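# Flip the grey finned box onto its fins

## Task

Invert the grey finned box in place so that it rests flat on its fins with its feet pointing upward.

## Robot and tools

Robot: two arms, left_arm and right_arm, each with a two-finger parallel gripper and a wrist camera. The left_arm base is near (+0.026, +0.257, +0.013) m and the right_arm base near (+0.001, -0.338, +0.037) m in the scene frame, each turned very slightly about z. Scene frame: origin at table-top height midway between the nominal bases, +x out over the table, +z up, left_arm on the +y side. Arm names do not match image left and right. A camera stand is fixed behind the arms.

Frames: each arm reports its hand pose, velocities, targets and wrist-camera pose in its own base frame. Fixed cameras and the table use the scene frame. The fingers point along the gripper's +z and open along its y. end_effector_position is the point between the finger pads, about 1 cm short of the tips. Reported poses can be off by a few centimetres, more at long reach.

A motion row is 14 numbers, each in [-1, 1]: dx, dy, dz, rx, ry, rz, opening for left_arm, then the same seven for right_arm. Both arms are always included. dx, dy, dz are an offset of position along that arm's own base axes; rx, ry, rz are one rotation vector turning the gripper about its own position. 1.0 equals 0.6 m or 180 degrees. These six are offsets from the arm's Hand target as it stood when the action or move began, not absolute poses. A translation longer than 1.0 may be scaled down along its direction. Opening is absolute: +1 fully open (0.094 m), -1 closed. A 0 in the opening slot closes halfway, so resend the current opening to leave a gripper unchanged.

execute_actions(actions, cameras): actions is a list of actions; each action is a list of up to 15 rows, one per 1/30 s step. A short action keeps its final row for the remaining steps. Every row in an action counts from the start pose, and each new action starts from the current Hand target, so repeating an offset moves further. All six zeros re-request the Hand target. Images appear only with an empty actions list or when cameras names them.

move(target, speed, blend, opening_speed, grip_force, blocking, cameras): drives each gripper in a straight line toward its offset. target is one 14-number row, or a list of up to 15 rows whose offsets all count from the same starting Hand targets. speed is m/s, 0.002 to 4.3 (default 0.25), one value or one per target; rotation is capped at twice that in rad/s. blend (m) rounds corners in a list; 0 stops at each. opening_speed is the finger rate per second on the -1..+1 scale, at least 0.2. grip_force is newtons per pad, 10 to 50, per arm or shared; it persists, starts at full force, and low values close slowly. blocking=false returns after about 0.5 s while the move continues. Paths are capped at 10 s and do not avoid obstacles or the other arm. Faster moves lag, stray and hit harder. Avoid paths near an arm's own base, which can flip its shoulder posture. The result adds a move: line with an ending such as done, off_target, moving, held or fault, plus limits (paced means the pose was clipped, held means a check blocked steps). Done means at rest within 10 mm and 2 degrees; it says nothing about contact.

wait(seconds 0 to 10) lets time pass; arms keep their last command and a running move continues. stop brakes a running move. zoom_image(camera, region [x0, y0, x1, y1] in pixels, at most 504 by 504) enlarges part of that camera's latest image. Cameras: cam_head_left, cam_head_right, cam_high, cam_low, cam_left_wrist, cam_right_wrist, all 672x504. read_manual returns licence text only. finished_scene(scene) ends the scene for good; the box must stay in its goal state once the robot lets go.

Results: Hand target is the last commanded pose after clipping, the base for the next offsets. Grippers often stop a few centimetres short from friction or weight; waiting does not help, but resending zeros or the missing offset does. Orientation commands are clipped to 40 degrees from the measured orientation each step. grip_measured uses the opening scale; empty it may read up to 2.5 mm wide, and on a squeezed hard part somewhat narrower than the part. grip_effort_nm is motor effort (negative closing), not pad force, and keeps some residual at rest. Joint torques include gravity and offsets; numbers 3 and 4 wrap at ±28 N m. Joint velocities may show as within noise or be left out. Tool commands lists each tool's current command.

Cautions: an arm blocked by something keeps pressing until moved away; to release, command back past the gripper. Do not let the grippers, housings or wrist cameras meet; a press between arms can fail the scene, including one gripper closing on the other's fingers. Avoid drops, releasing a moving part, slams and hard pushes; nothing may fall or be left off the table. Holding loads, stretched arms or pushing at unreachable poses heat motors; a MOTOR HOT line shows at 85 °C and at 100 °C that arm faults and goes limp for 30 to 60 s or more. Loose objects may occasionally get a small push. Time passes while replies are written, and smooth, efficient motion is preferred.

Each tool is called after "Emit:" as a command line: name --argument value for each argument, lists and objects as JSON in quotes; but a table of rows of numbers goes row by row, as --pt "numbers of a row", without its own name.

## Session

Emit:
execute_actions --actions '[]'

Scene clock: 0.00 s.
left_arm: end_effector_position=(+0.1935, +0.1162, +0.2045) grip_measured=+1.000 grip_effort_nm=n/a end_effector_quat_wxyz=(+0.168, +0.348, +0.922, -0.036) | right_arm: end_effector_position=(+0.3782, +0.0839, +0.3232) grip_measured=+1.000 grip_effort_nm=n/a end_effector_quat_wxyz=(+0.361, -0.079, +0.896, +0.245)
Joint positions: left_arm=[0.802 0.841 0.799 -1.459 0.338 1.512 0.094] | right_arm=[-0.008 0.898 0.937 -0.836 -0.525 0.036 0.094]
Joint velocities: within noise
Joint torques (N m): no reading
Heat: left arm: hottest elbow 33 °C; right arm: hottest waist 32 °C.
Hand target: left_arm +0.1971, +0.1200, +0.2124; +0.172, +0.350, +0.921, -0.027 | right_arm +0.3828, +0.0838, +0.3395; +0.376, -0.083, +0.890, +0.244
Tool commands: left_gripper/opening=+1.0 right_gripper/opening=+1.0

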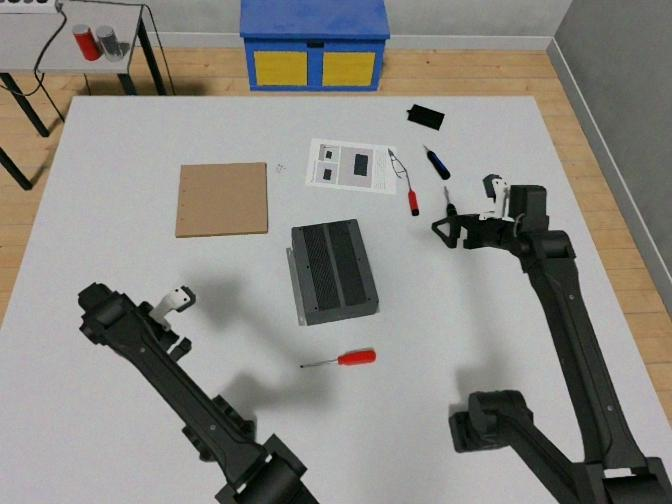

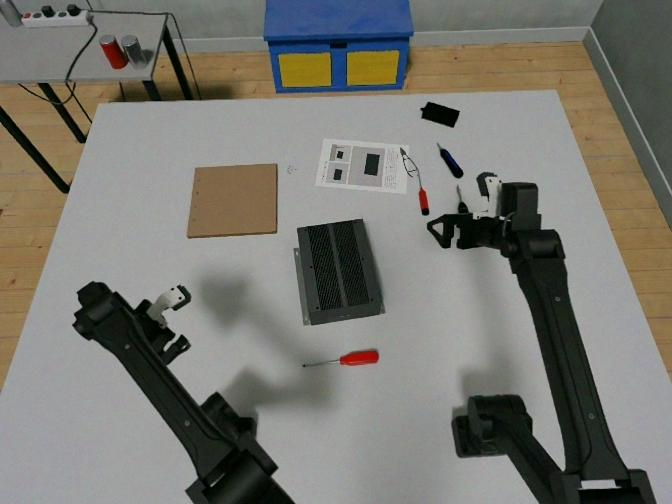

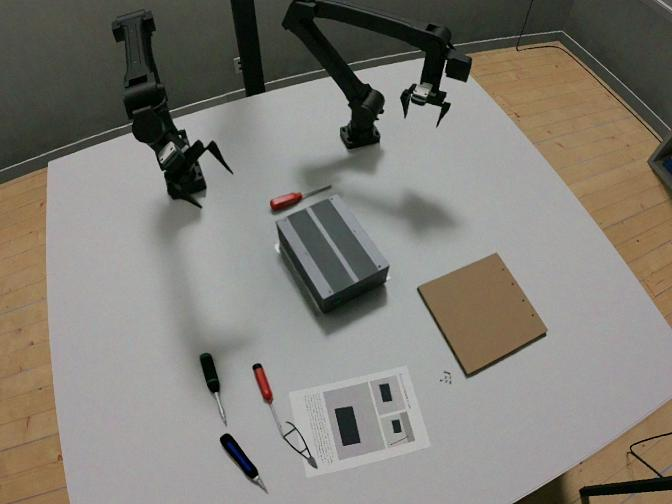

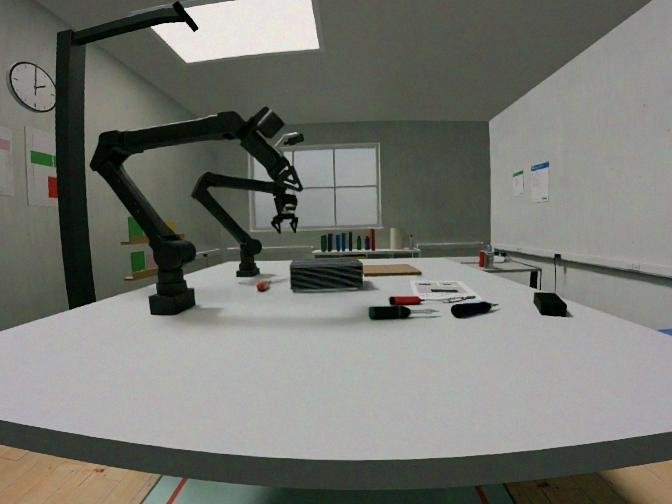

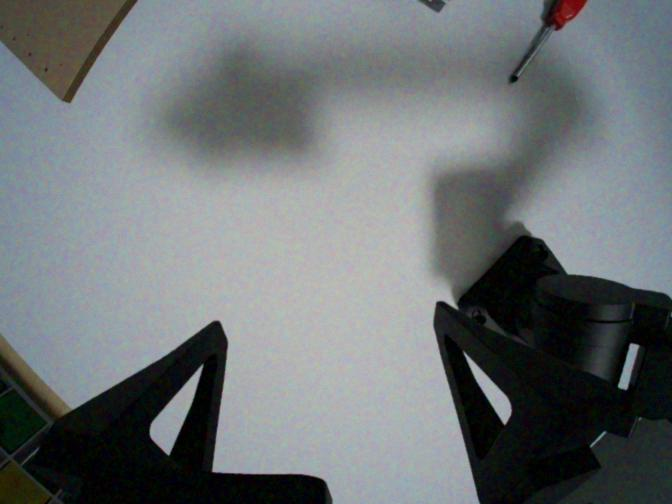

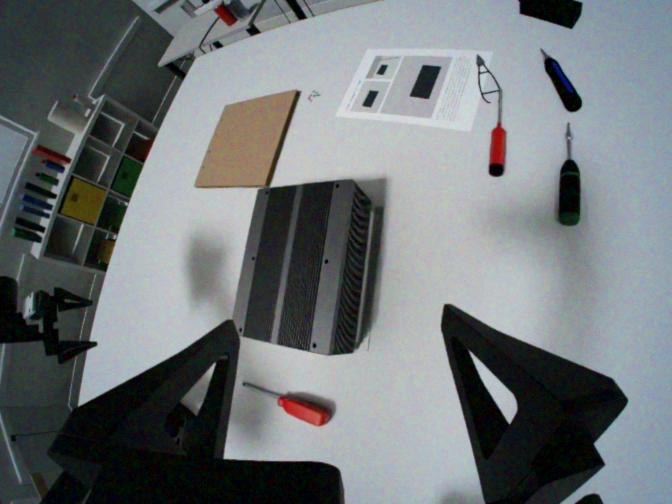

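Emit:
zoom_image --camera "cam_high" --region '[230, 160, 430, 340]'

Emit:
zoom_image --camera "cam_head_left" --region '[250, 190, 420, 380]'

Emit:
zoom_image --camera "cam_right_wrist" --region '[200, 150, 440, 390]'

Emit:
zoom_image --camera "cam_low" --region '[230, 220, 430, 320]'

Emit:
zoom_image --camera "cam_high" --region '[290, 360, 440, 480]'

Scaled by 2.520.

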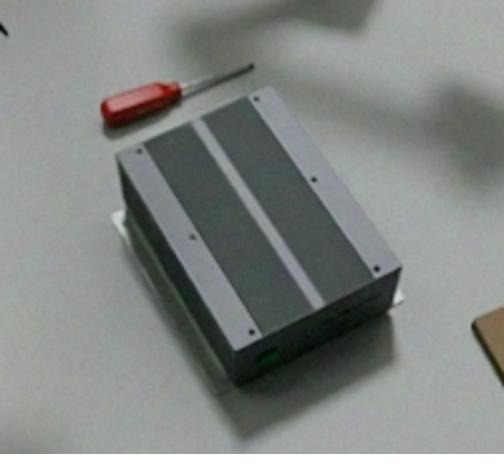

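Scaled by 2.653.

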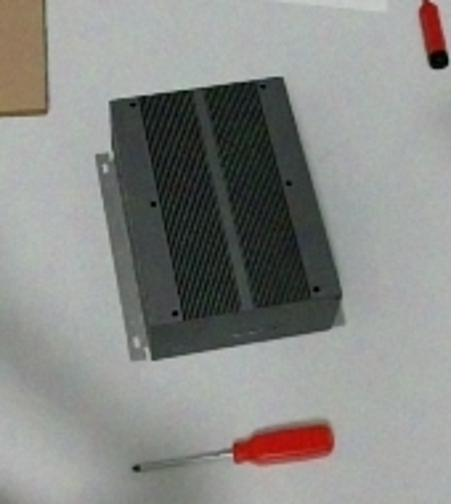

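Scaled by 2.100 from the camera's 672x504 image, which has a finer 960x720 frame.

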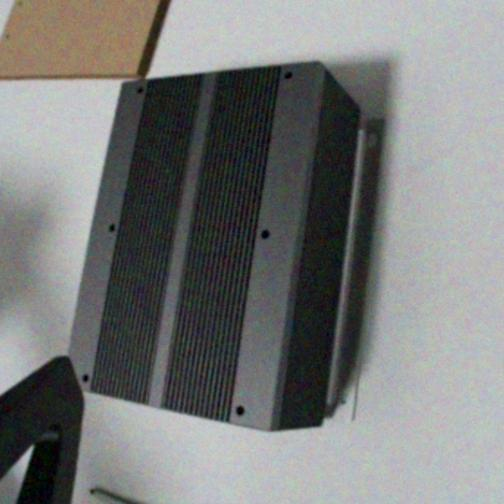

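Scaled by 2.520.

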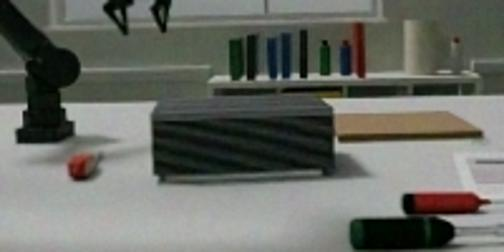

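Scaled by 3.360.

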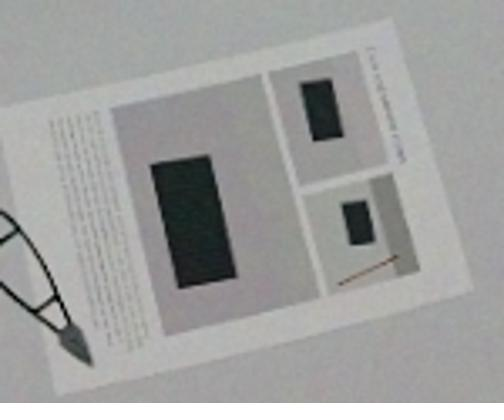

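Emit:
move --target '[0,0,0,0,0,0,1, 0.028,-0.09,-0.283,-0.0237,-0.139,0.3674,1]' --cameras '["cam_right_wrist","cam_head_left","cam_high"]'

Scene clock: 37.30 s.
left_arm: end_effector_position=(+0.1935, +0.1162, +0.2045) grip_measured=+1.000 grip_effort_nm=0.02 end_effector_quat_wxyz=(+0.168, +0.348, +0.922, -0.036) | right_arm: end_effector_position=(+0.3874, +0.0384, +0.1634) grip_measured=+1.000 grip_effort_nm=-0.01 end_effector_quat_wxyz=(-0.347, +0.607, -0.616, -0.362)
Joint positions: left_arm=[0.802 0.841 0.799 -1.459 0.338 1.512 0.094] | right_arm=[-0.28 1.618 1.097 -1.519 -0.981 -2.09 0.094]
Joint torques (N m): left_arm=[-0.85 -1.03 10.19 0.72 0.38 -0.19] | right_arm=[-1.96 -9.52 9.03 -0.7 -0.49 -0.11]
Heat: left arm: hottest elbow 37 °C; right arm: hottest elbow 40 °C.
Hand target: left_arm +0.1971, +0.1200, +0.2124; +0.172, +0.350, +0.921, -0.027 | right_arm +0.3995, +0.0299, +0.1697; -0.354, +0.612, -0.612, -0.354
Off the commanded pose: left_arm 0.010 m, 1 deg | right_arm 0.016 m, 1 deg.
joint sent to its limit (right arm) — joint 6 (wrist roll), lower limit. The joint targets still meet the commanded pose.
move: off_target (right_arm)
Images, in order (width x height): cam_head_left 672x504, cam_high 672x504, cam_right_wrist 672x504.

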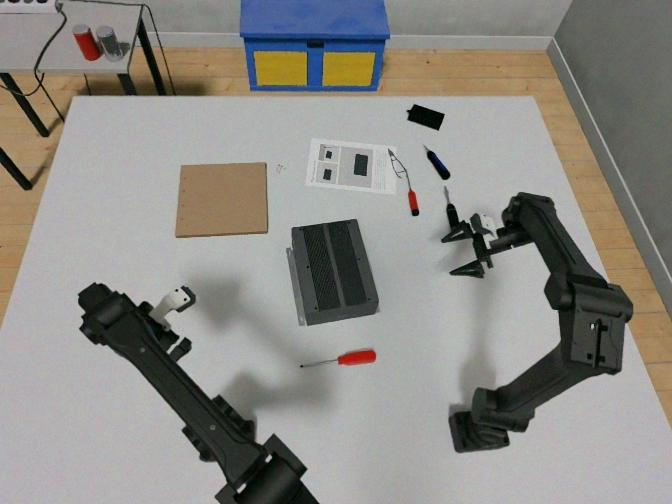

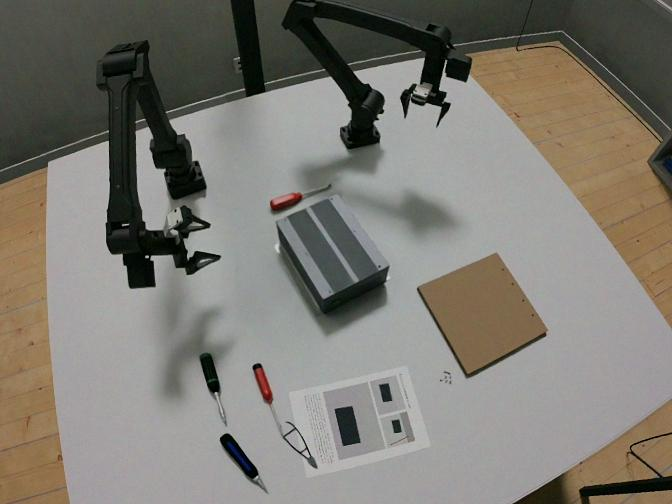

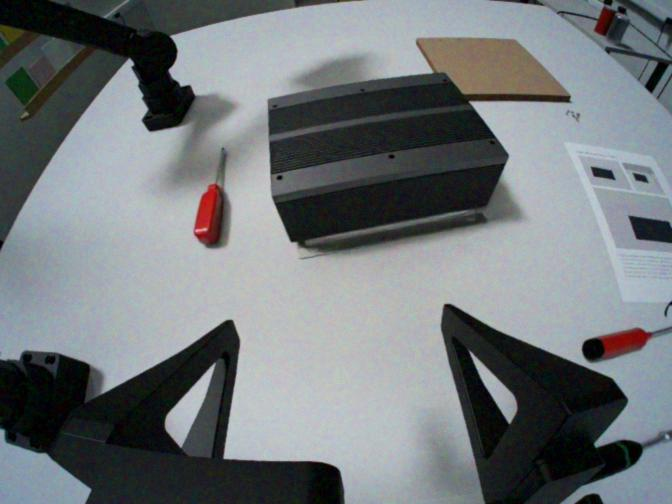

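Emit:
zoom_image --camera "cam_right_wrist" --region '[260, 60, 520, 270]'

Emit:
zoom_image --camera "cam_right_wrist" --region '[280, 190, 380, 270]'

Emit:
zoom_image --camera "cam_right_wrist" --region '[430, 170, 530, 250]'

Scaled by 1.938 from the camera's 672x504 image, which has a finer 960x720 frame.

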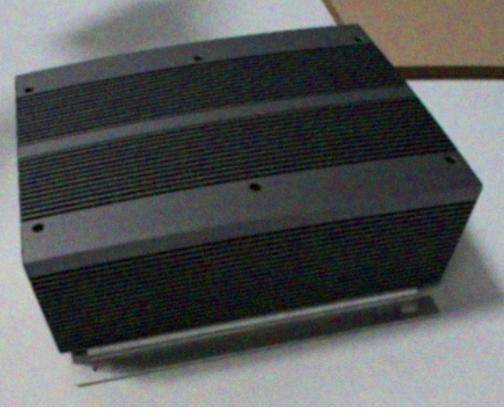

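Scaled by 5.040 from the camera's 672x504 image, which has a finer 960x720 frame.

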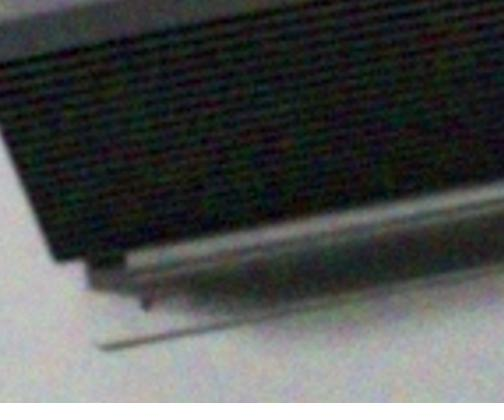

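Scaled by 5.040 from the camera's 672x504 image, which has a finer 960x720 frame.

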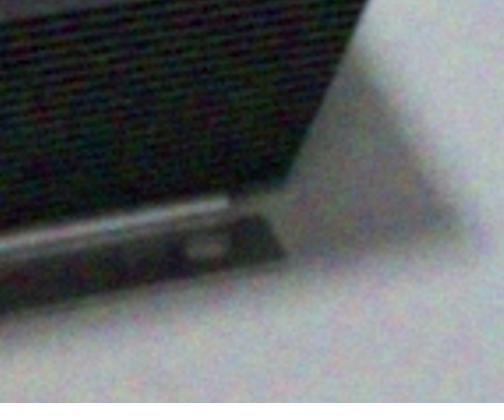

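Emit:
execute_actions --actions '[]' --cameras '["cam_low","cam_left_wrist"]'

Emit:
zoom_image --camera "cam_low" --region '[280, 250, 380, 300]'

Scene clock: 109.93 s.
left_arm: end_effector_position=(+0.1935, +0.1162, +0.2045) grip_measured=+1.000 grip_effort_nm=0.02 end_effector_quat_wxyz=(+0.168, +0.348, +0.922, -0.036) | right_arm: end_effector_position=(+0.3874, +0.0384, +0.1634) grip_measured=+1.000 grip_effort_nm=-0.01 end_effector_quat_wxyz=(-0.347, +0.607, -0.616, -0.362)
Joint positions: left_arm=[0.802 0.841 0.799 -1.459 0.338 1.512 0.094] | right_arm=[-0.28 1.618 1.097 -1.519 -0.981 -2.09 0.094]
Joint velocities: within noise
Joint torques (N m): left_arm=[-0.73 -0.97 10.18 0.72 0.38 -0.2] | right_arm=[-2.08 -9.76 8.96 -0.73 -0.47 -0.13]
Heat: left arm: hottest elbow 40 °C; right arm: hottest elbow 38 °C.
Hand target: left_arm +0.1971, +0.1200, +0.2124; +0.172, +0.350, +0.921, -0.027 | right_arm +0.3995, +0.0299, +0.1697; -0.354, +0.612, -0.612, -0.354
Tool commands: left_gripper/opening=+1.0 right_gripper/opening=+1.0
Off the commanded pose: left_arm 0.010 m, 1 deg | right_arm 0.016 m, 1 deg.
Images, in order (width x height): cam_low 672x504, cam_left_wrist 672x504.

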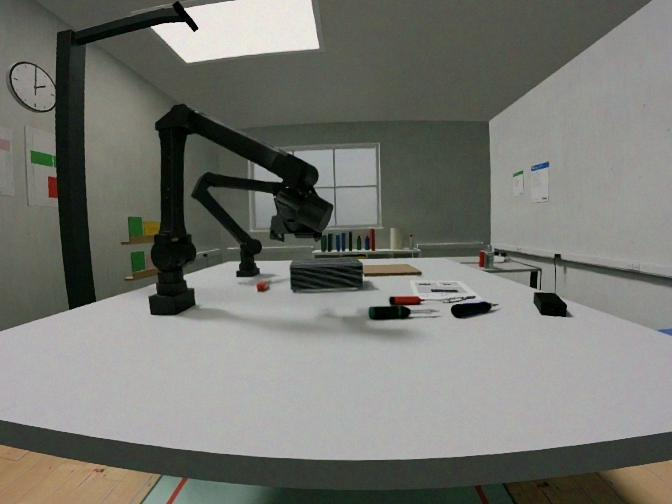

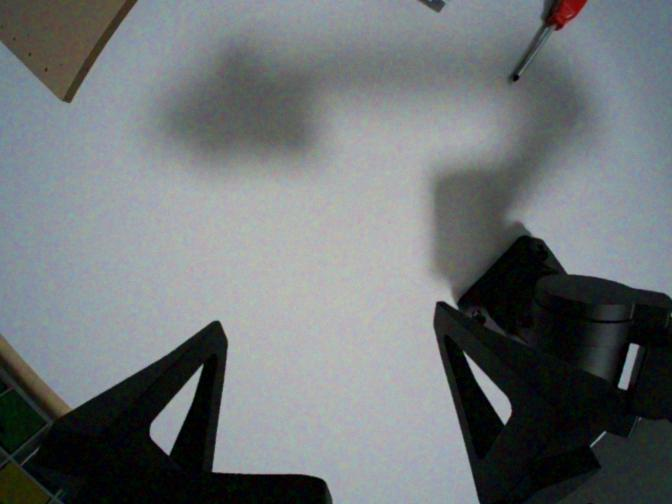

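Scaled by 5.040.

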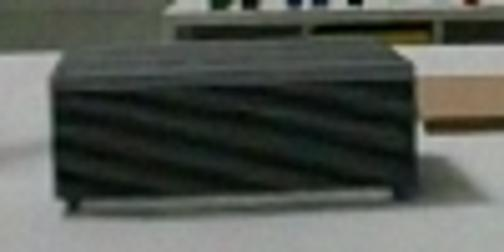

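Emit:
move --pt "0.238 -0.233 0.146 0.12 -0.12 -0.072 1 0 0 0 0 0 0 1" --pt "0.155 -0.583 -0.071 0.2402 -0.2411 -0.1433 1 0 0 0 0 0 0 1" --blend '[0.08, 0]' --cameras '["cam_left_wrist","cam_head_left","cam_high"]'

Scene clock: 416.27 s.
left_arm: end_effector_position=(+0.2890, -0.2247, +0.1713) grip_measured=+1.000 grip_effort_nm=0.02 end_effector_quat_wxyz=(+0.338, +0.563, +0.642, +0.396) | right_arm: end_effector_position=(+0.3874, +0.0384, +0.1634) grip_measured=+1.000 grip_effort_nm=-0.01 end_effector_quat_wxyz=(-0.347, +0.607, -0.616, -0.362)
Joint positions: left_arm=[-1.066 1.088 0.582 -0.465 -0.983 0.701 0.094] | right_arm=[-0.28 1.618 1.097 -1.519 -0.981 -2.09 0.094]
Joint torques (N m): left_arm=[-1.14 -3.02 8.65 2.28 -0.53 -0.41] | right_arm=[-1.85 -10.4 8.92 -0.72 -0.43 -0.13]
Heat: left arm: hottest elbow 43 °C; right arm: hottest elbow 40 °C.
Hand target: left_arm +0.2901, -0.2298, +0.1698; +0.342, +0.559, +0.644, +0.394 | right_arm +0.3995, +0.0299, +0.1697; -0.354, +0.612, -0.612, -0.354
Off the commanded pose: left_arm 0.005 m, 1 deg | right_arm 0.016 m, 1 deg.
joint sent to its limit (right arm) — joint 6 (wrist roll), lower limit. The joint targets still meet the commanded pose.
move: off_target (right_arm)
Images, in order (width x height): cam_head_left 672x504, cam_high 672x504, cam_left_wrist 672x504.

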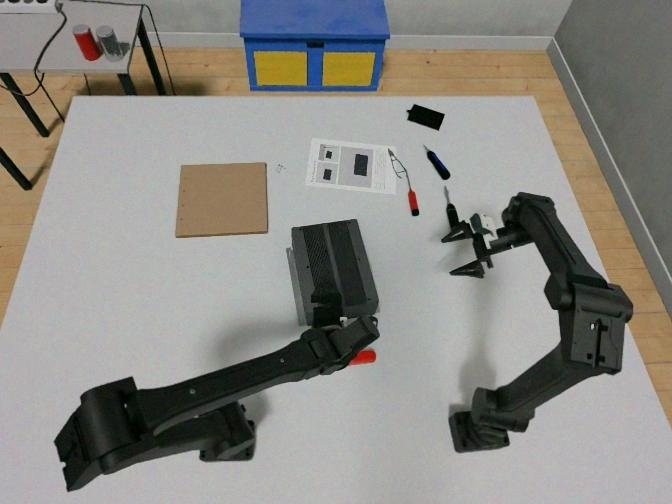

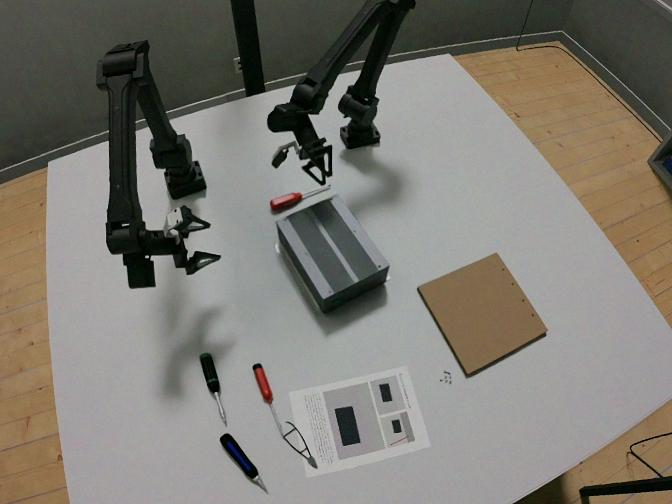

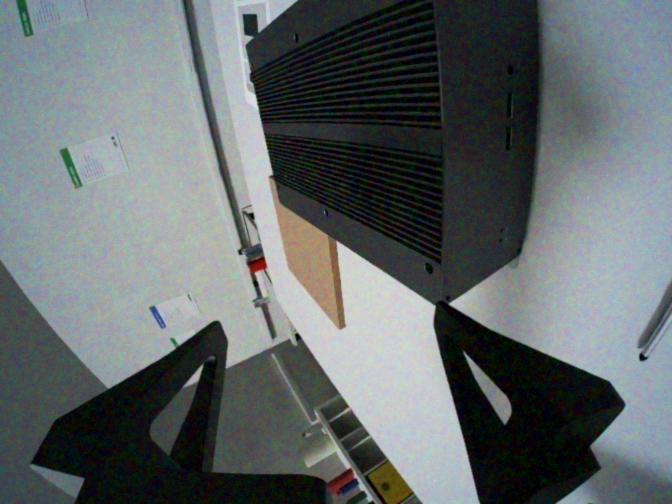

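Emit:
zoom_image --camera "cam_left_wrist" --region '[400, 0, 600, 320]'

Scaled by 1.575 from the camera's 672x504 image, which has a finer 960x720 frame.

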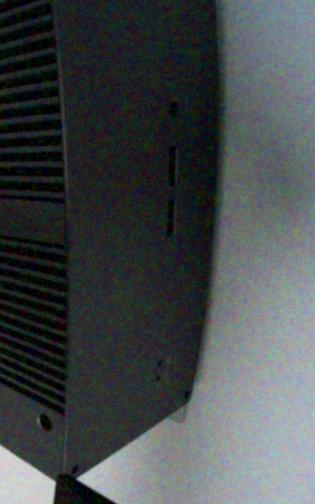

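Emit:
zoom_image --camera "cam_high" --region '[230, 90, 430, 250]'

Emit:
zoom_image --camera "cam_head_left" --region '[260, 210, 420, 380]'

Emit:
zoom_image --camera "cam_left_wrist" --region '[220, 0, 460, 320]'

Scaled by 2.520.

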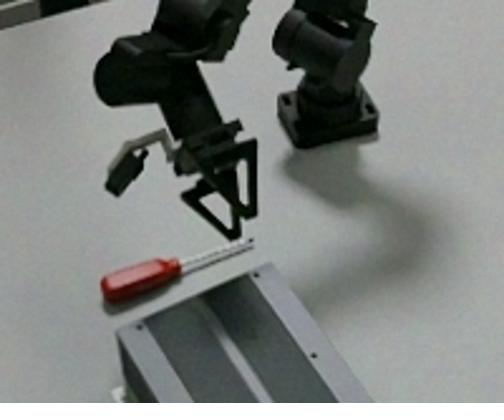

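Scaled by 2.965.

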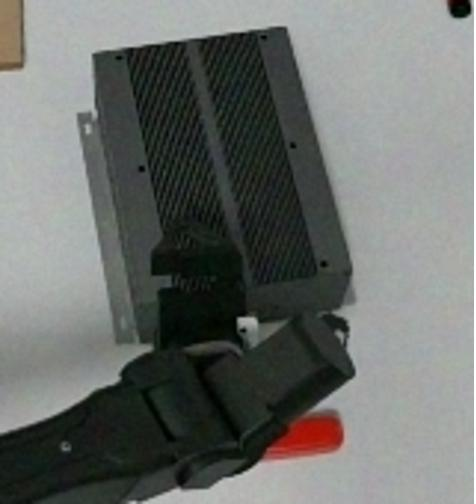

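Scaled by 1.575 from the camera's 672x504 image, which has a finer 960x720 frame.

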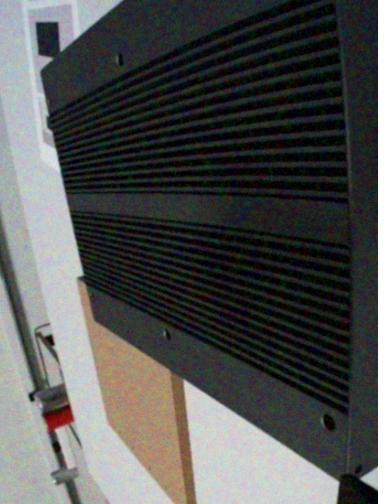

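Emit:
move --target '[-0.075,-0.017,-0.117,0,0,0,1, 0,0,0,0,0,0,1]' --cameras '["cam_left_wrist","cam_high","cam_low"]' --speed 0.15

Emit:
zoom_image --camera "cam_left_wrist" --region '[330, 0, 600, 380]'

Emit:
zoom_image --camera "cam_high" --region '[230, 90, 430, 250]'

Emit:
zoom_image --camera "cam_low" --region '[210, 200, 400, 310]'

Scene clock: 481.70 s.
left_arm: end_effector_position=(+0.2463, -0.2365, +0.1028) grip_measured=+1.000 grip_effort_nm=0.02 end_effector_quat_wxyz=(+0.343, +0.558, +0.645, +0.393) | right_arm: end_effector_position=(+0.3874, +0.0384, +0.1634) grip_measured=+1.000 grip_effort_nm=-0.01 end_effector_quat_wxyz=(-0.347, +0.607, -0.616, -0.362)
Joint positions: left_arm=[-1.224 1.252 0.5 -0.436 -1.058 0.429 0.094] | right_arm=[-0.28 1.618 1.097 -1.519 -0.981 -2.09 0.094]
Joint torques (N m): left_arm=[-1.44 -3.55 7.31 1.21 -0.62 -0.4] | right_arm=[-1.79 -10.05 9.02 -0.62 -0.48 -0.09]
Heat: left arm: hottest elbow 42 °C; right arm: hottest elbow 41 °C.
Hand target: left_arm +0.2451, -0.2400, +0.0996; +0.343, +0.559, +0.644, +0.394 | right_arm +0.3995, +0.0299, +0.1697; -0.354, +0.612, -0.612, -0.354
Off the commanded pose: left_arm 0.005 m, 0 deg | right_arm 0.016 m, 1 deg.
joint sent to its limit (right arm) — joint 6 (wrist roll), lower limit. The joint targets still meet the commanded pose.
move: off_target (right_arm)
Images, in order (width x height): cam_high 672x504, cam_low 672x504, cam_left_wrist 672x504.

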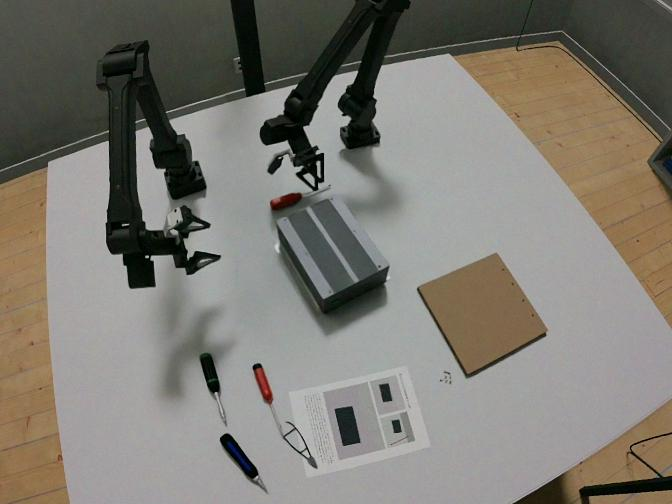

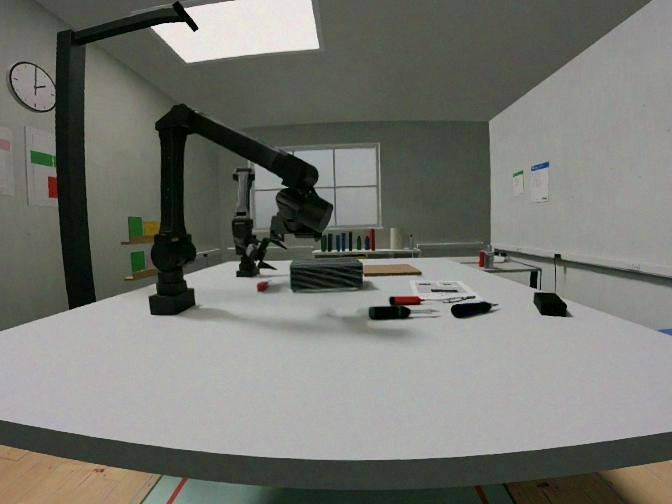

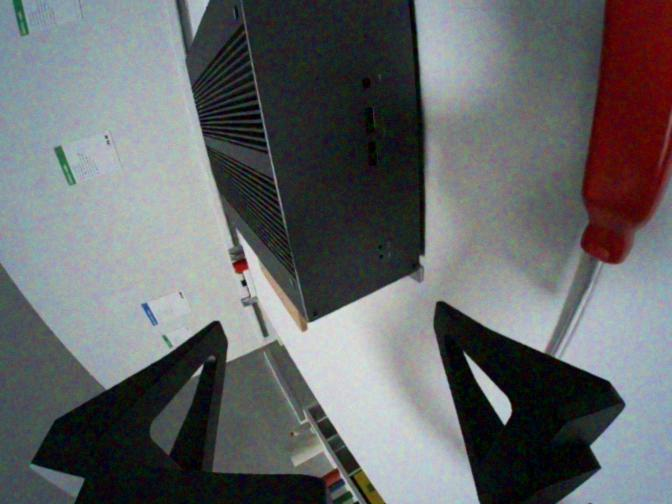

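Scaled by 1.326 from the camera's 672x504 image, which has a finer 960x720 frame.

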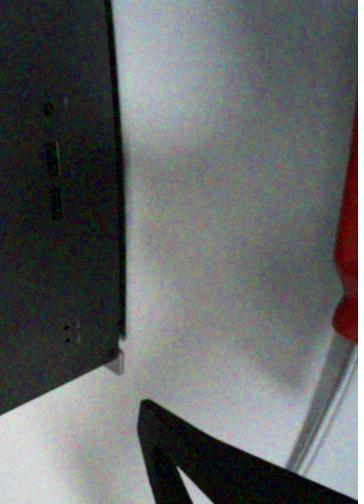

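Scaled by 2.520.

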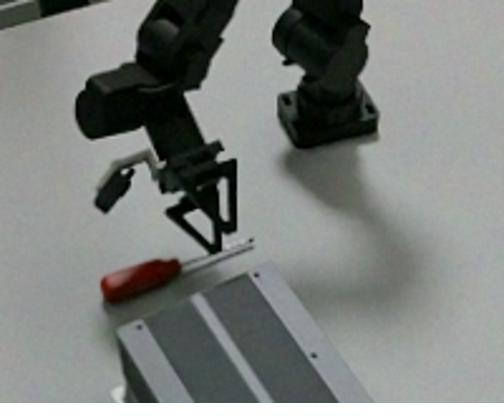

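Scaled by 2.653.

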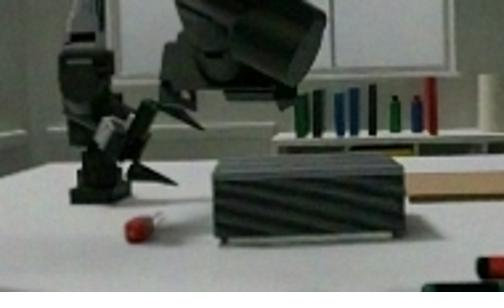

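Emit:
zoom_image --camera "cam_left_wrist" --region '[380, 200, 460, 320]'

Emit:
zoom_image --camera "cam_left_wrist" --region '[380, 60, 460, 180]'

Scaled by 4.200 from the camera's 672x504 image, which has a finer 960x720 frame.

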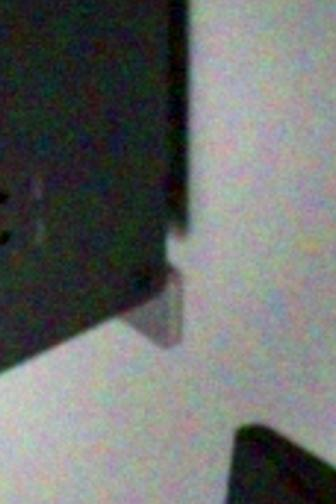

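Scaled by 4.200 from the camera's 672x504 image, which has a finer 960x720 frame.

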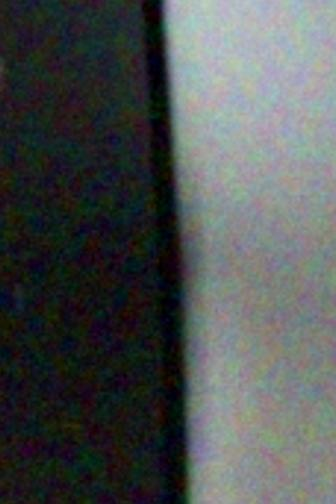

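Emit:
move --target '[0.058,0,-0.0627,0,0,0,1, 0,0,0,0,0,0,1]' --cameras '["cam_left_wrist","cam_low"]' --speed 0.06

Emit:
zoom_image --camera "cam_left_wrist" --region '[330, 160, 530, 360]'

Emit:
zoom_image --camera "cam_low" --region '[240, 220, 380, 310]'

Scene clock: 641.53 s.
left_arm: end_effector_position=(+0.2780, -0.2436, +0.0693) grip_measured=+1.000 grip_effort_nm=0.02 end_effector_quat_wxyz=(+0.351, +0.554, +0.646, +0.389) | right_arm: end_effector_position=(+0.3874, +0.0384, +0.1634) grip_measured=+1.000 grip_effort_nm=-0.01 end_effector_quat_wxyz=(-0.347, +0.607, -0.616, -0.362)
Joint positions: left_arm=[-1.13 1.393 0.471 -0.099 -1.015 0.599 0.094] | right_arm=[-0.28 1.618 1.097 -1.519 -0.981 -2.09 0.094]
Joint torques (N m): left_arm=[0.21 -4.54 5.61 2.14 -0.31 -0.11] | right_arm=[-1.73 -9.82 9.03 -0.65 -0.42 -0.17]
Heat: left arm: hottest elbow 41 °C; right arm: hottest elbow 41 °C.
Hand target: left_arm +0.2799, -0.2400, +0.0620; +0.343, +0.559, +0.644, +0.394 | right_arm +0.3995, +0.0299, +0.1697; -0.354, +0.612, -0.612, -0.354
Off the commanded pose: left_arm 0.008 m, 1 deg | right_arm 0.016 m, 1 deg.
joint sent to its limit (right arm) — joint 6 (wrist roll), lower limit. The joint targets still meet the commanded pose.
move: off_target (right_arm)
Images, in order (width x height): cam_low 672x504, cam_left_wrist 672x504.

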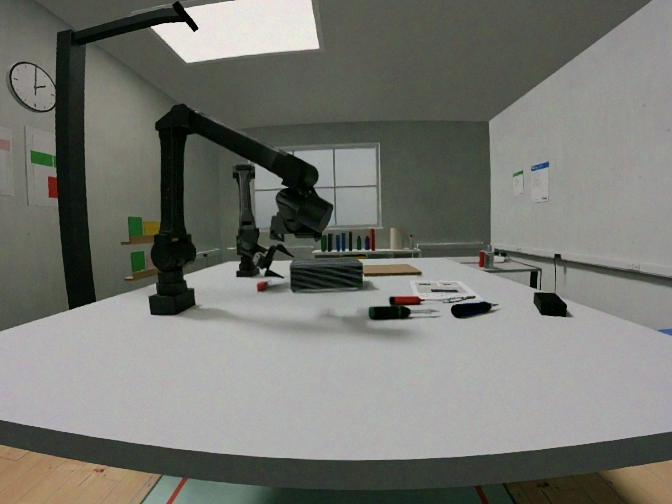

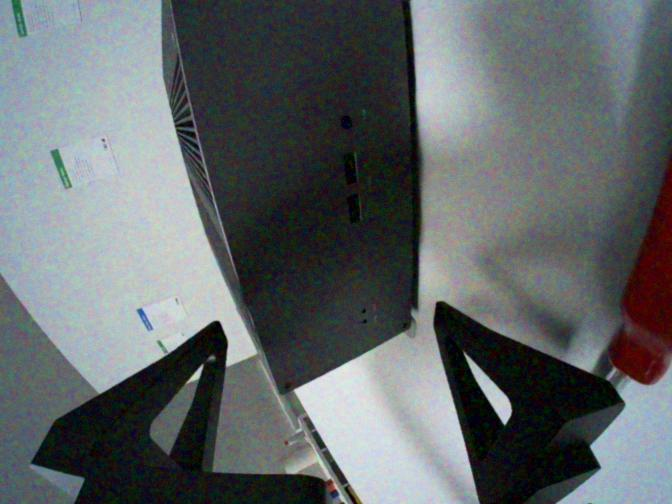

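Scaled by 2.520 from the camera's 672x504 image, which has a finer 960x720 frame.

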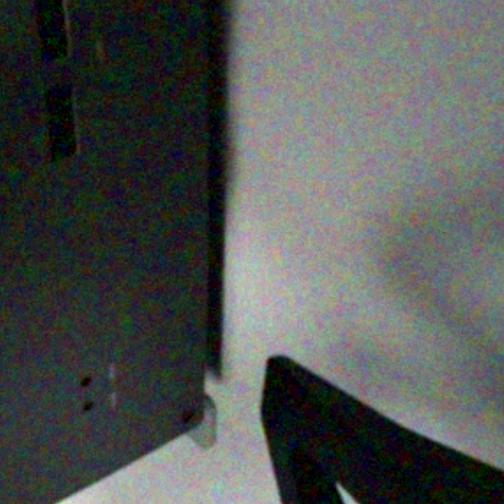

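Scaled by 3.600.

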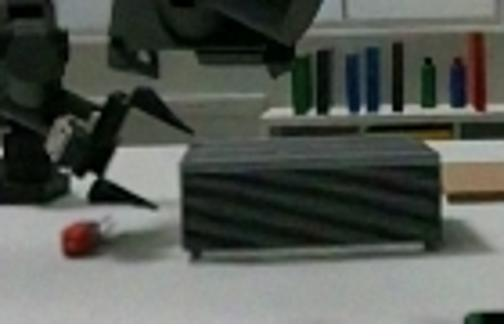

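Emit:
move --target '[0,0,-0.012,0,0,0,1, 0,0,0,0,0,0,1]' --cameras '[]' --speed 0.03

Emit:
move --target '[0,0,-0.008,0,0,0,1, 0,0,0,0,0,0,1]' --cameras '["cam_left_wrist","cam_low"]' --speed 0.03

Emit:
zoom_image --camera "cam_low" --region '[240, 220, 340, 310]'

Emit:
zoom_image --camera "cam_left_wrist" --region '[330, 160, 530, 360]'

Scene clock: 654.93 s.
left_arm: end_effector_position=(+0.2780, -0.2438, +0.0620) grip_measured=+1.000 grip_effort_nm=0.02 end_effector_quat_wxyz=(+0.351, +0.555, +0.646, +0.389) | right_arm: end_effector_position=(+0.3874, +0.0384, +0.1634) grip_measured=+1.000 grip_effort_nm=-0.01 end_effector_quat_wxyz=(-0.347, +0.607, -0.616, -0.362)
Joint positions: left_arm=[-1.13 1.419 0.465 -0.067 -1.015 0.6 0.094] | right_arm=[-0.28 1.618 1.097 -1.519 -0.981 -2.09 0.094]
Joint torques (N m): left_arm=[0.15 -4.66 5.45 2.09 -0.32 -0.14] | right_arm=[-1.44 -9.76 9.1 -0.47 -0.5 -0.11]
Heat: left arm: hottest elbow 40 °C; right arm: hottest elbow 41 °C.
Hand target: left_arm +0.2799, -0.2401, +0.0548; +0.343, +0.559, +0.644, +0.394 | right_arm +0.3995, +0.0299, +0.1697; -0.354, +0.612, -0.612, -0.354
Off the commanded pose: left_arm 0.008 m, 1 deg | right_arm 0.016 m, 1 deg.
joint sent to its limit (right arm) — joint 6 (wrist roll), lower limit. The joint targets still meet the commanded pose.
move: off_target (right_arm)
No camera images: "cameras" was empty.

Scene clock: 655.87 s.
left_arm: end_effector_position=(+0.2780, -0.2438, +0.0573) grip_measured=+1.000 grip_effort_nm=0.02 end_effector_quat_wxyz=(+0.351, +0.555, +0.646, +0.389) | right_arm: end_effector_position=(+0.3874, +0.0384, +0.1634) grip_measured=+1.000 grip_effort_nm=-0.01 end_effector_quat_wxyz=(-0.347, +0.607, -0.616, -0.362)
Joint positions: left_arm=[-1.13 1.436 0.461 -0.046 -1.015 0.6 0.094] | right_arm=[-0.28 1.618 1.097 -1.519 -0.981 -2.09 0.094]
Joint torques (N m): left_arm=[0.15 -4.72 5.33 2.03 -0.32 -0.13] | right_arm=[-1.55 -9.7 9.06 -0.58 -0.48 -0.14]
Heat: left arm: hottest elbow 40 °C; right arm: hottest elbow 41 °C.
Hand target: left_arm +0.2799, -0.2401, +0.0500; +0.342, +0.559, +0.644, +0.394 | right_arm +0.3995, +0.0299, +0.1697; -0.354, +0.612, -0.612, -0.354
Off the commanded pose: left_arm 0.008 m, 1 deg | right_arm 0.016 m, 1 deg.
joint sent to its limit (right arm) — joint 6 (wrist roll), lower limit. The joint targets still meet the commanded pose.
move: off_target (right_arm)
Images, in order (width x height): cam_low 672x504, cam_left_wrist 672x504.

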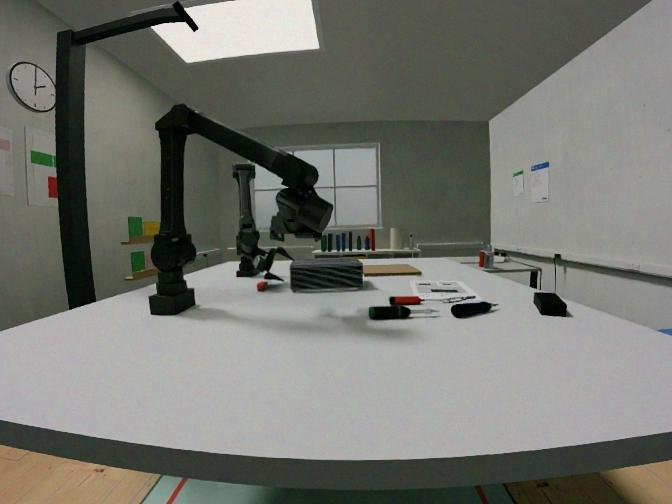

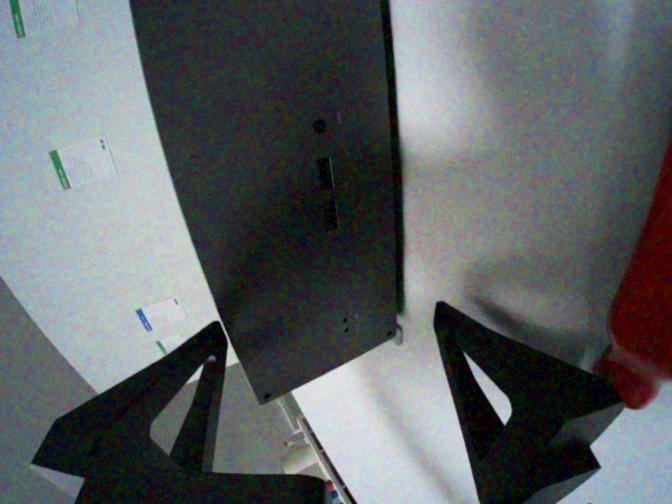

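Scaled by 5.040.

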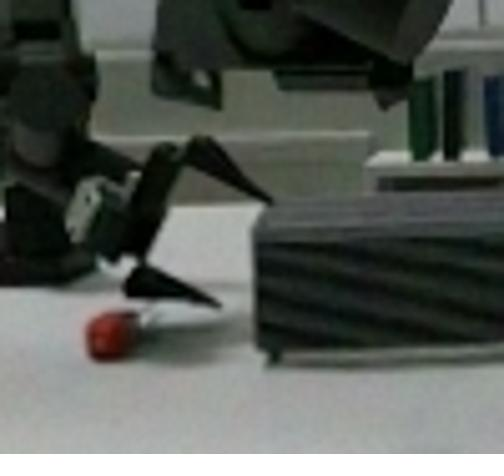

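Scaled by 2.520 from the camera's 672x504 image, which has a finer 960x720 frame.

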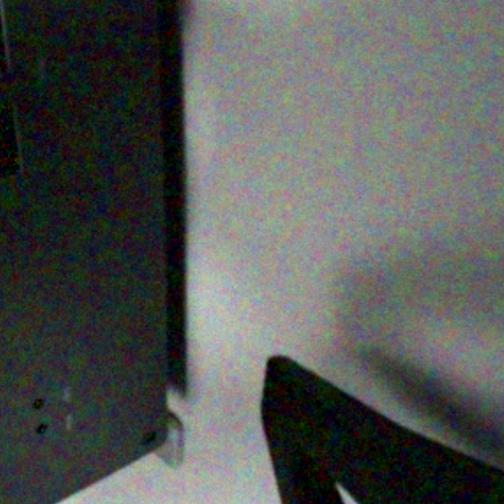

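Emit:
move --target '[-0.03,-0.004,0,0,0,0,1, 0,0,0,0,0,0,1]' --cameras '[]' --speed 0.05

Emit:
move --target '[0,0,-0.007,0,0,0,1, 0,0,0,0,0,0,1]' --cameras '["cam_left_wrist","cam_low"]' --speed 0.03

Emit:
zoom_image --camera "cam_low" --region '[240, 220, 340, 310]'

Scene clock: 667.87 s.
left_arm: end_effector_position=(+0.2654, -0.2426, +0.0543) grip_measured=+1.000 grip_effort_nm=0.02 end_effector_quat_wxyz=(+0.346, +0.556, +0.646, +0.393) | right_arm: end_effector_position=(+0.3874, +0.0384, +0.1634) grip_measured=+1.000 grip_effort_nm=-0.01 end_effector_quat_wxyz=(-0.347, +0.607, -0.616, -0.362)
Joint positions: left_arm=[-1.169 1.436 0.461 -0.12 -1.037 0.527 0.094] | right_arm=[-0.28 1.618 1.097 -1.519 -0.981 -2.09 0.094]
Joint torques (N m): left_arm=[-1.61 -5.36 5.49 0.98 -0.59 -0.41] | right_arm=[-1.2 -9.76 8.96 -0.64 -0.45 -0.13]
Heat: left arm: hottest elbow 40 °C; right arm: hottest elbow 41 °C.
Hand target: left_arm +0.2619, -0.2425, +0.0500; +0.342, +0.559, +0.644, +0.394 | right_arm +0.3995, +0.0299, +0.1697; -0.354, +0.612, -0.612, -0.354
Off the commanded pose: left_arm 0.005 m, 1 deg | right_arm 0.016 m, 1 deg.
joint sent to its limit (right arm) — joint 6 (wrist roll), lower limit. The joint targets still meet the commanded pose.
move: off_target (right_arm)
No camera images: "cameras" was empty.

Scene clock: 668.70 s.
left_arm: end_effector_position=(+0.2652, -0.2422, +0.0524) grip_measured=+1.000 grip_effort_nm=0.02 end_effector_quat_wxyz=(+0.344, +0.557, +0.646, +0.393) | right_arm: end_effector_position=(+0.3874, +0.0384, +0.1634) grip_measured=+1.000 grip_effort_nm=-0.01 end_effector_quat_wxyz=(-0.347, +0.607, -0.616, -0.362)
Joint positions: left_arm=[-1.169 1.442 0.461 -0.12 -1.037 0.526 0.094] | right_arm=[-0.28 1.618 1.097 -1.519 -0.981 -2.09 0.094]
Joint torques (N m): left_arm=[-1.79 -4.66 5.19 1.66 -0.58 -0.42] | right_arm=[-2.14 -10.34 9.16 -0.65 -0.46 -0.11]
Heat: left arm: hottest elbow 40 °C; right arm: hottest elbow 41 °C.
Hand target: left_arm +0.2619, -0.2424, +0.0458; +0.342, +0.559, +0.644, +0.394 | right_arm +0.3995, +0.0299, +0.1697; -0.354, +0.612, -0.612, -0.354
Off the commanded pose: left_arm 0.007 m, 0 deg | right_arm 0.016 m, 1 deg.
joint sent to its limit (right arm) — joint 6 (wrist roll), lower limit. The joint targets still meet the commanded pose.
move: off_target (right_arm)
Images, in order (width x height): cam_low 672x504, cam_left_wrist 672x504.

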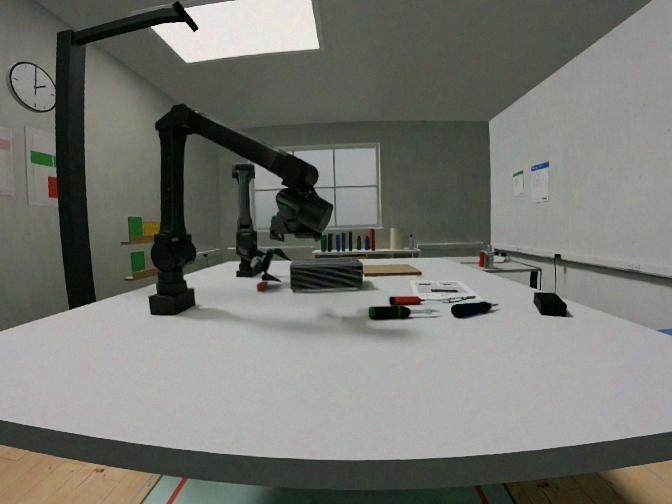

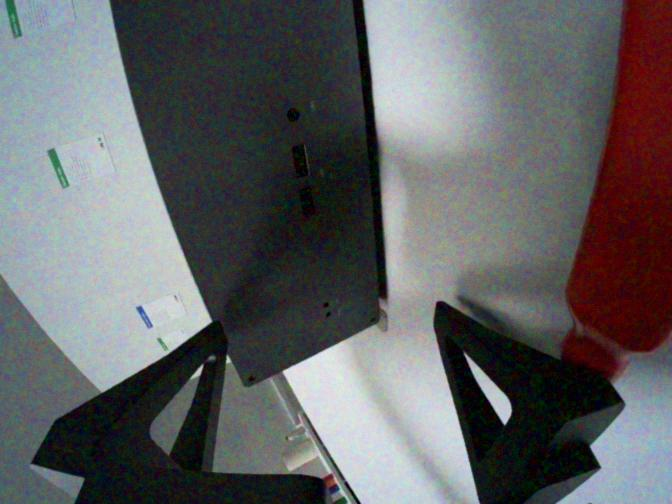

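Scaled by 5.040.

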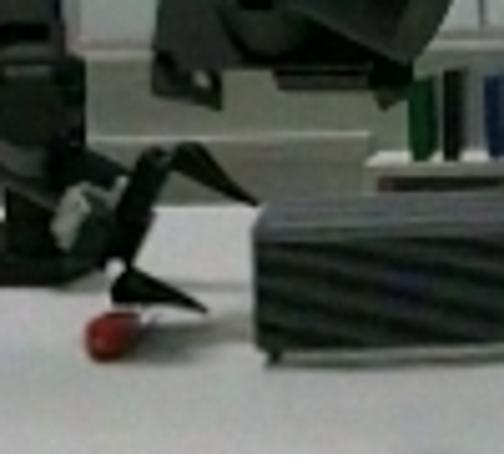

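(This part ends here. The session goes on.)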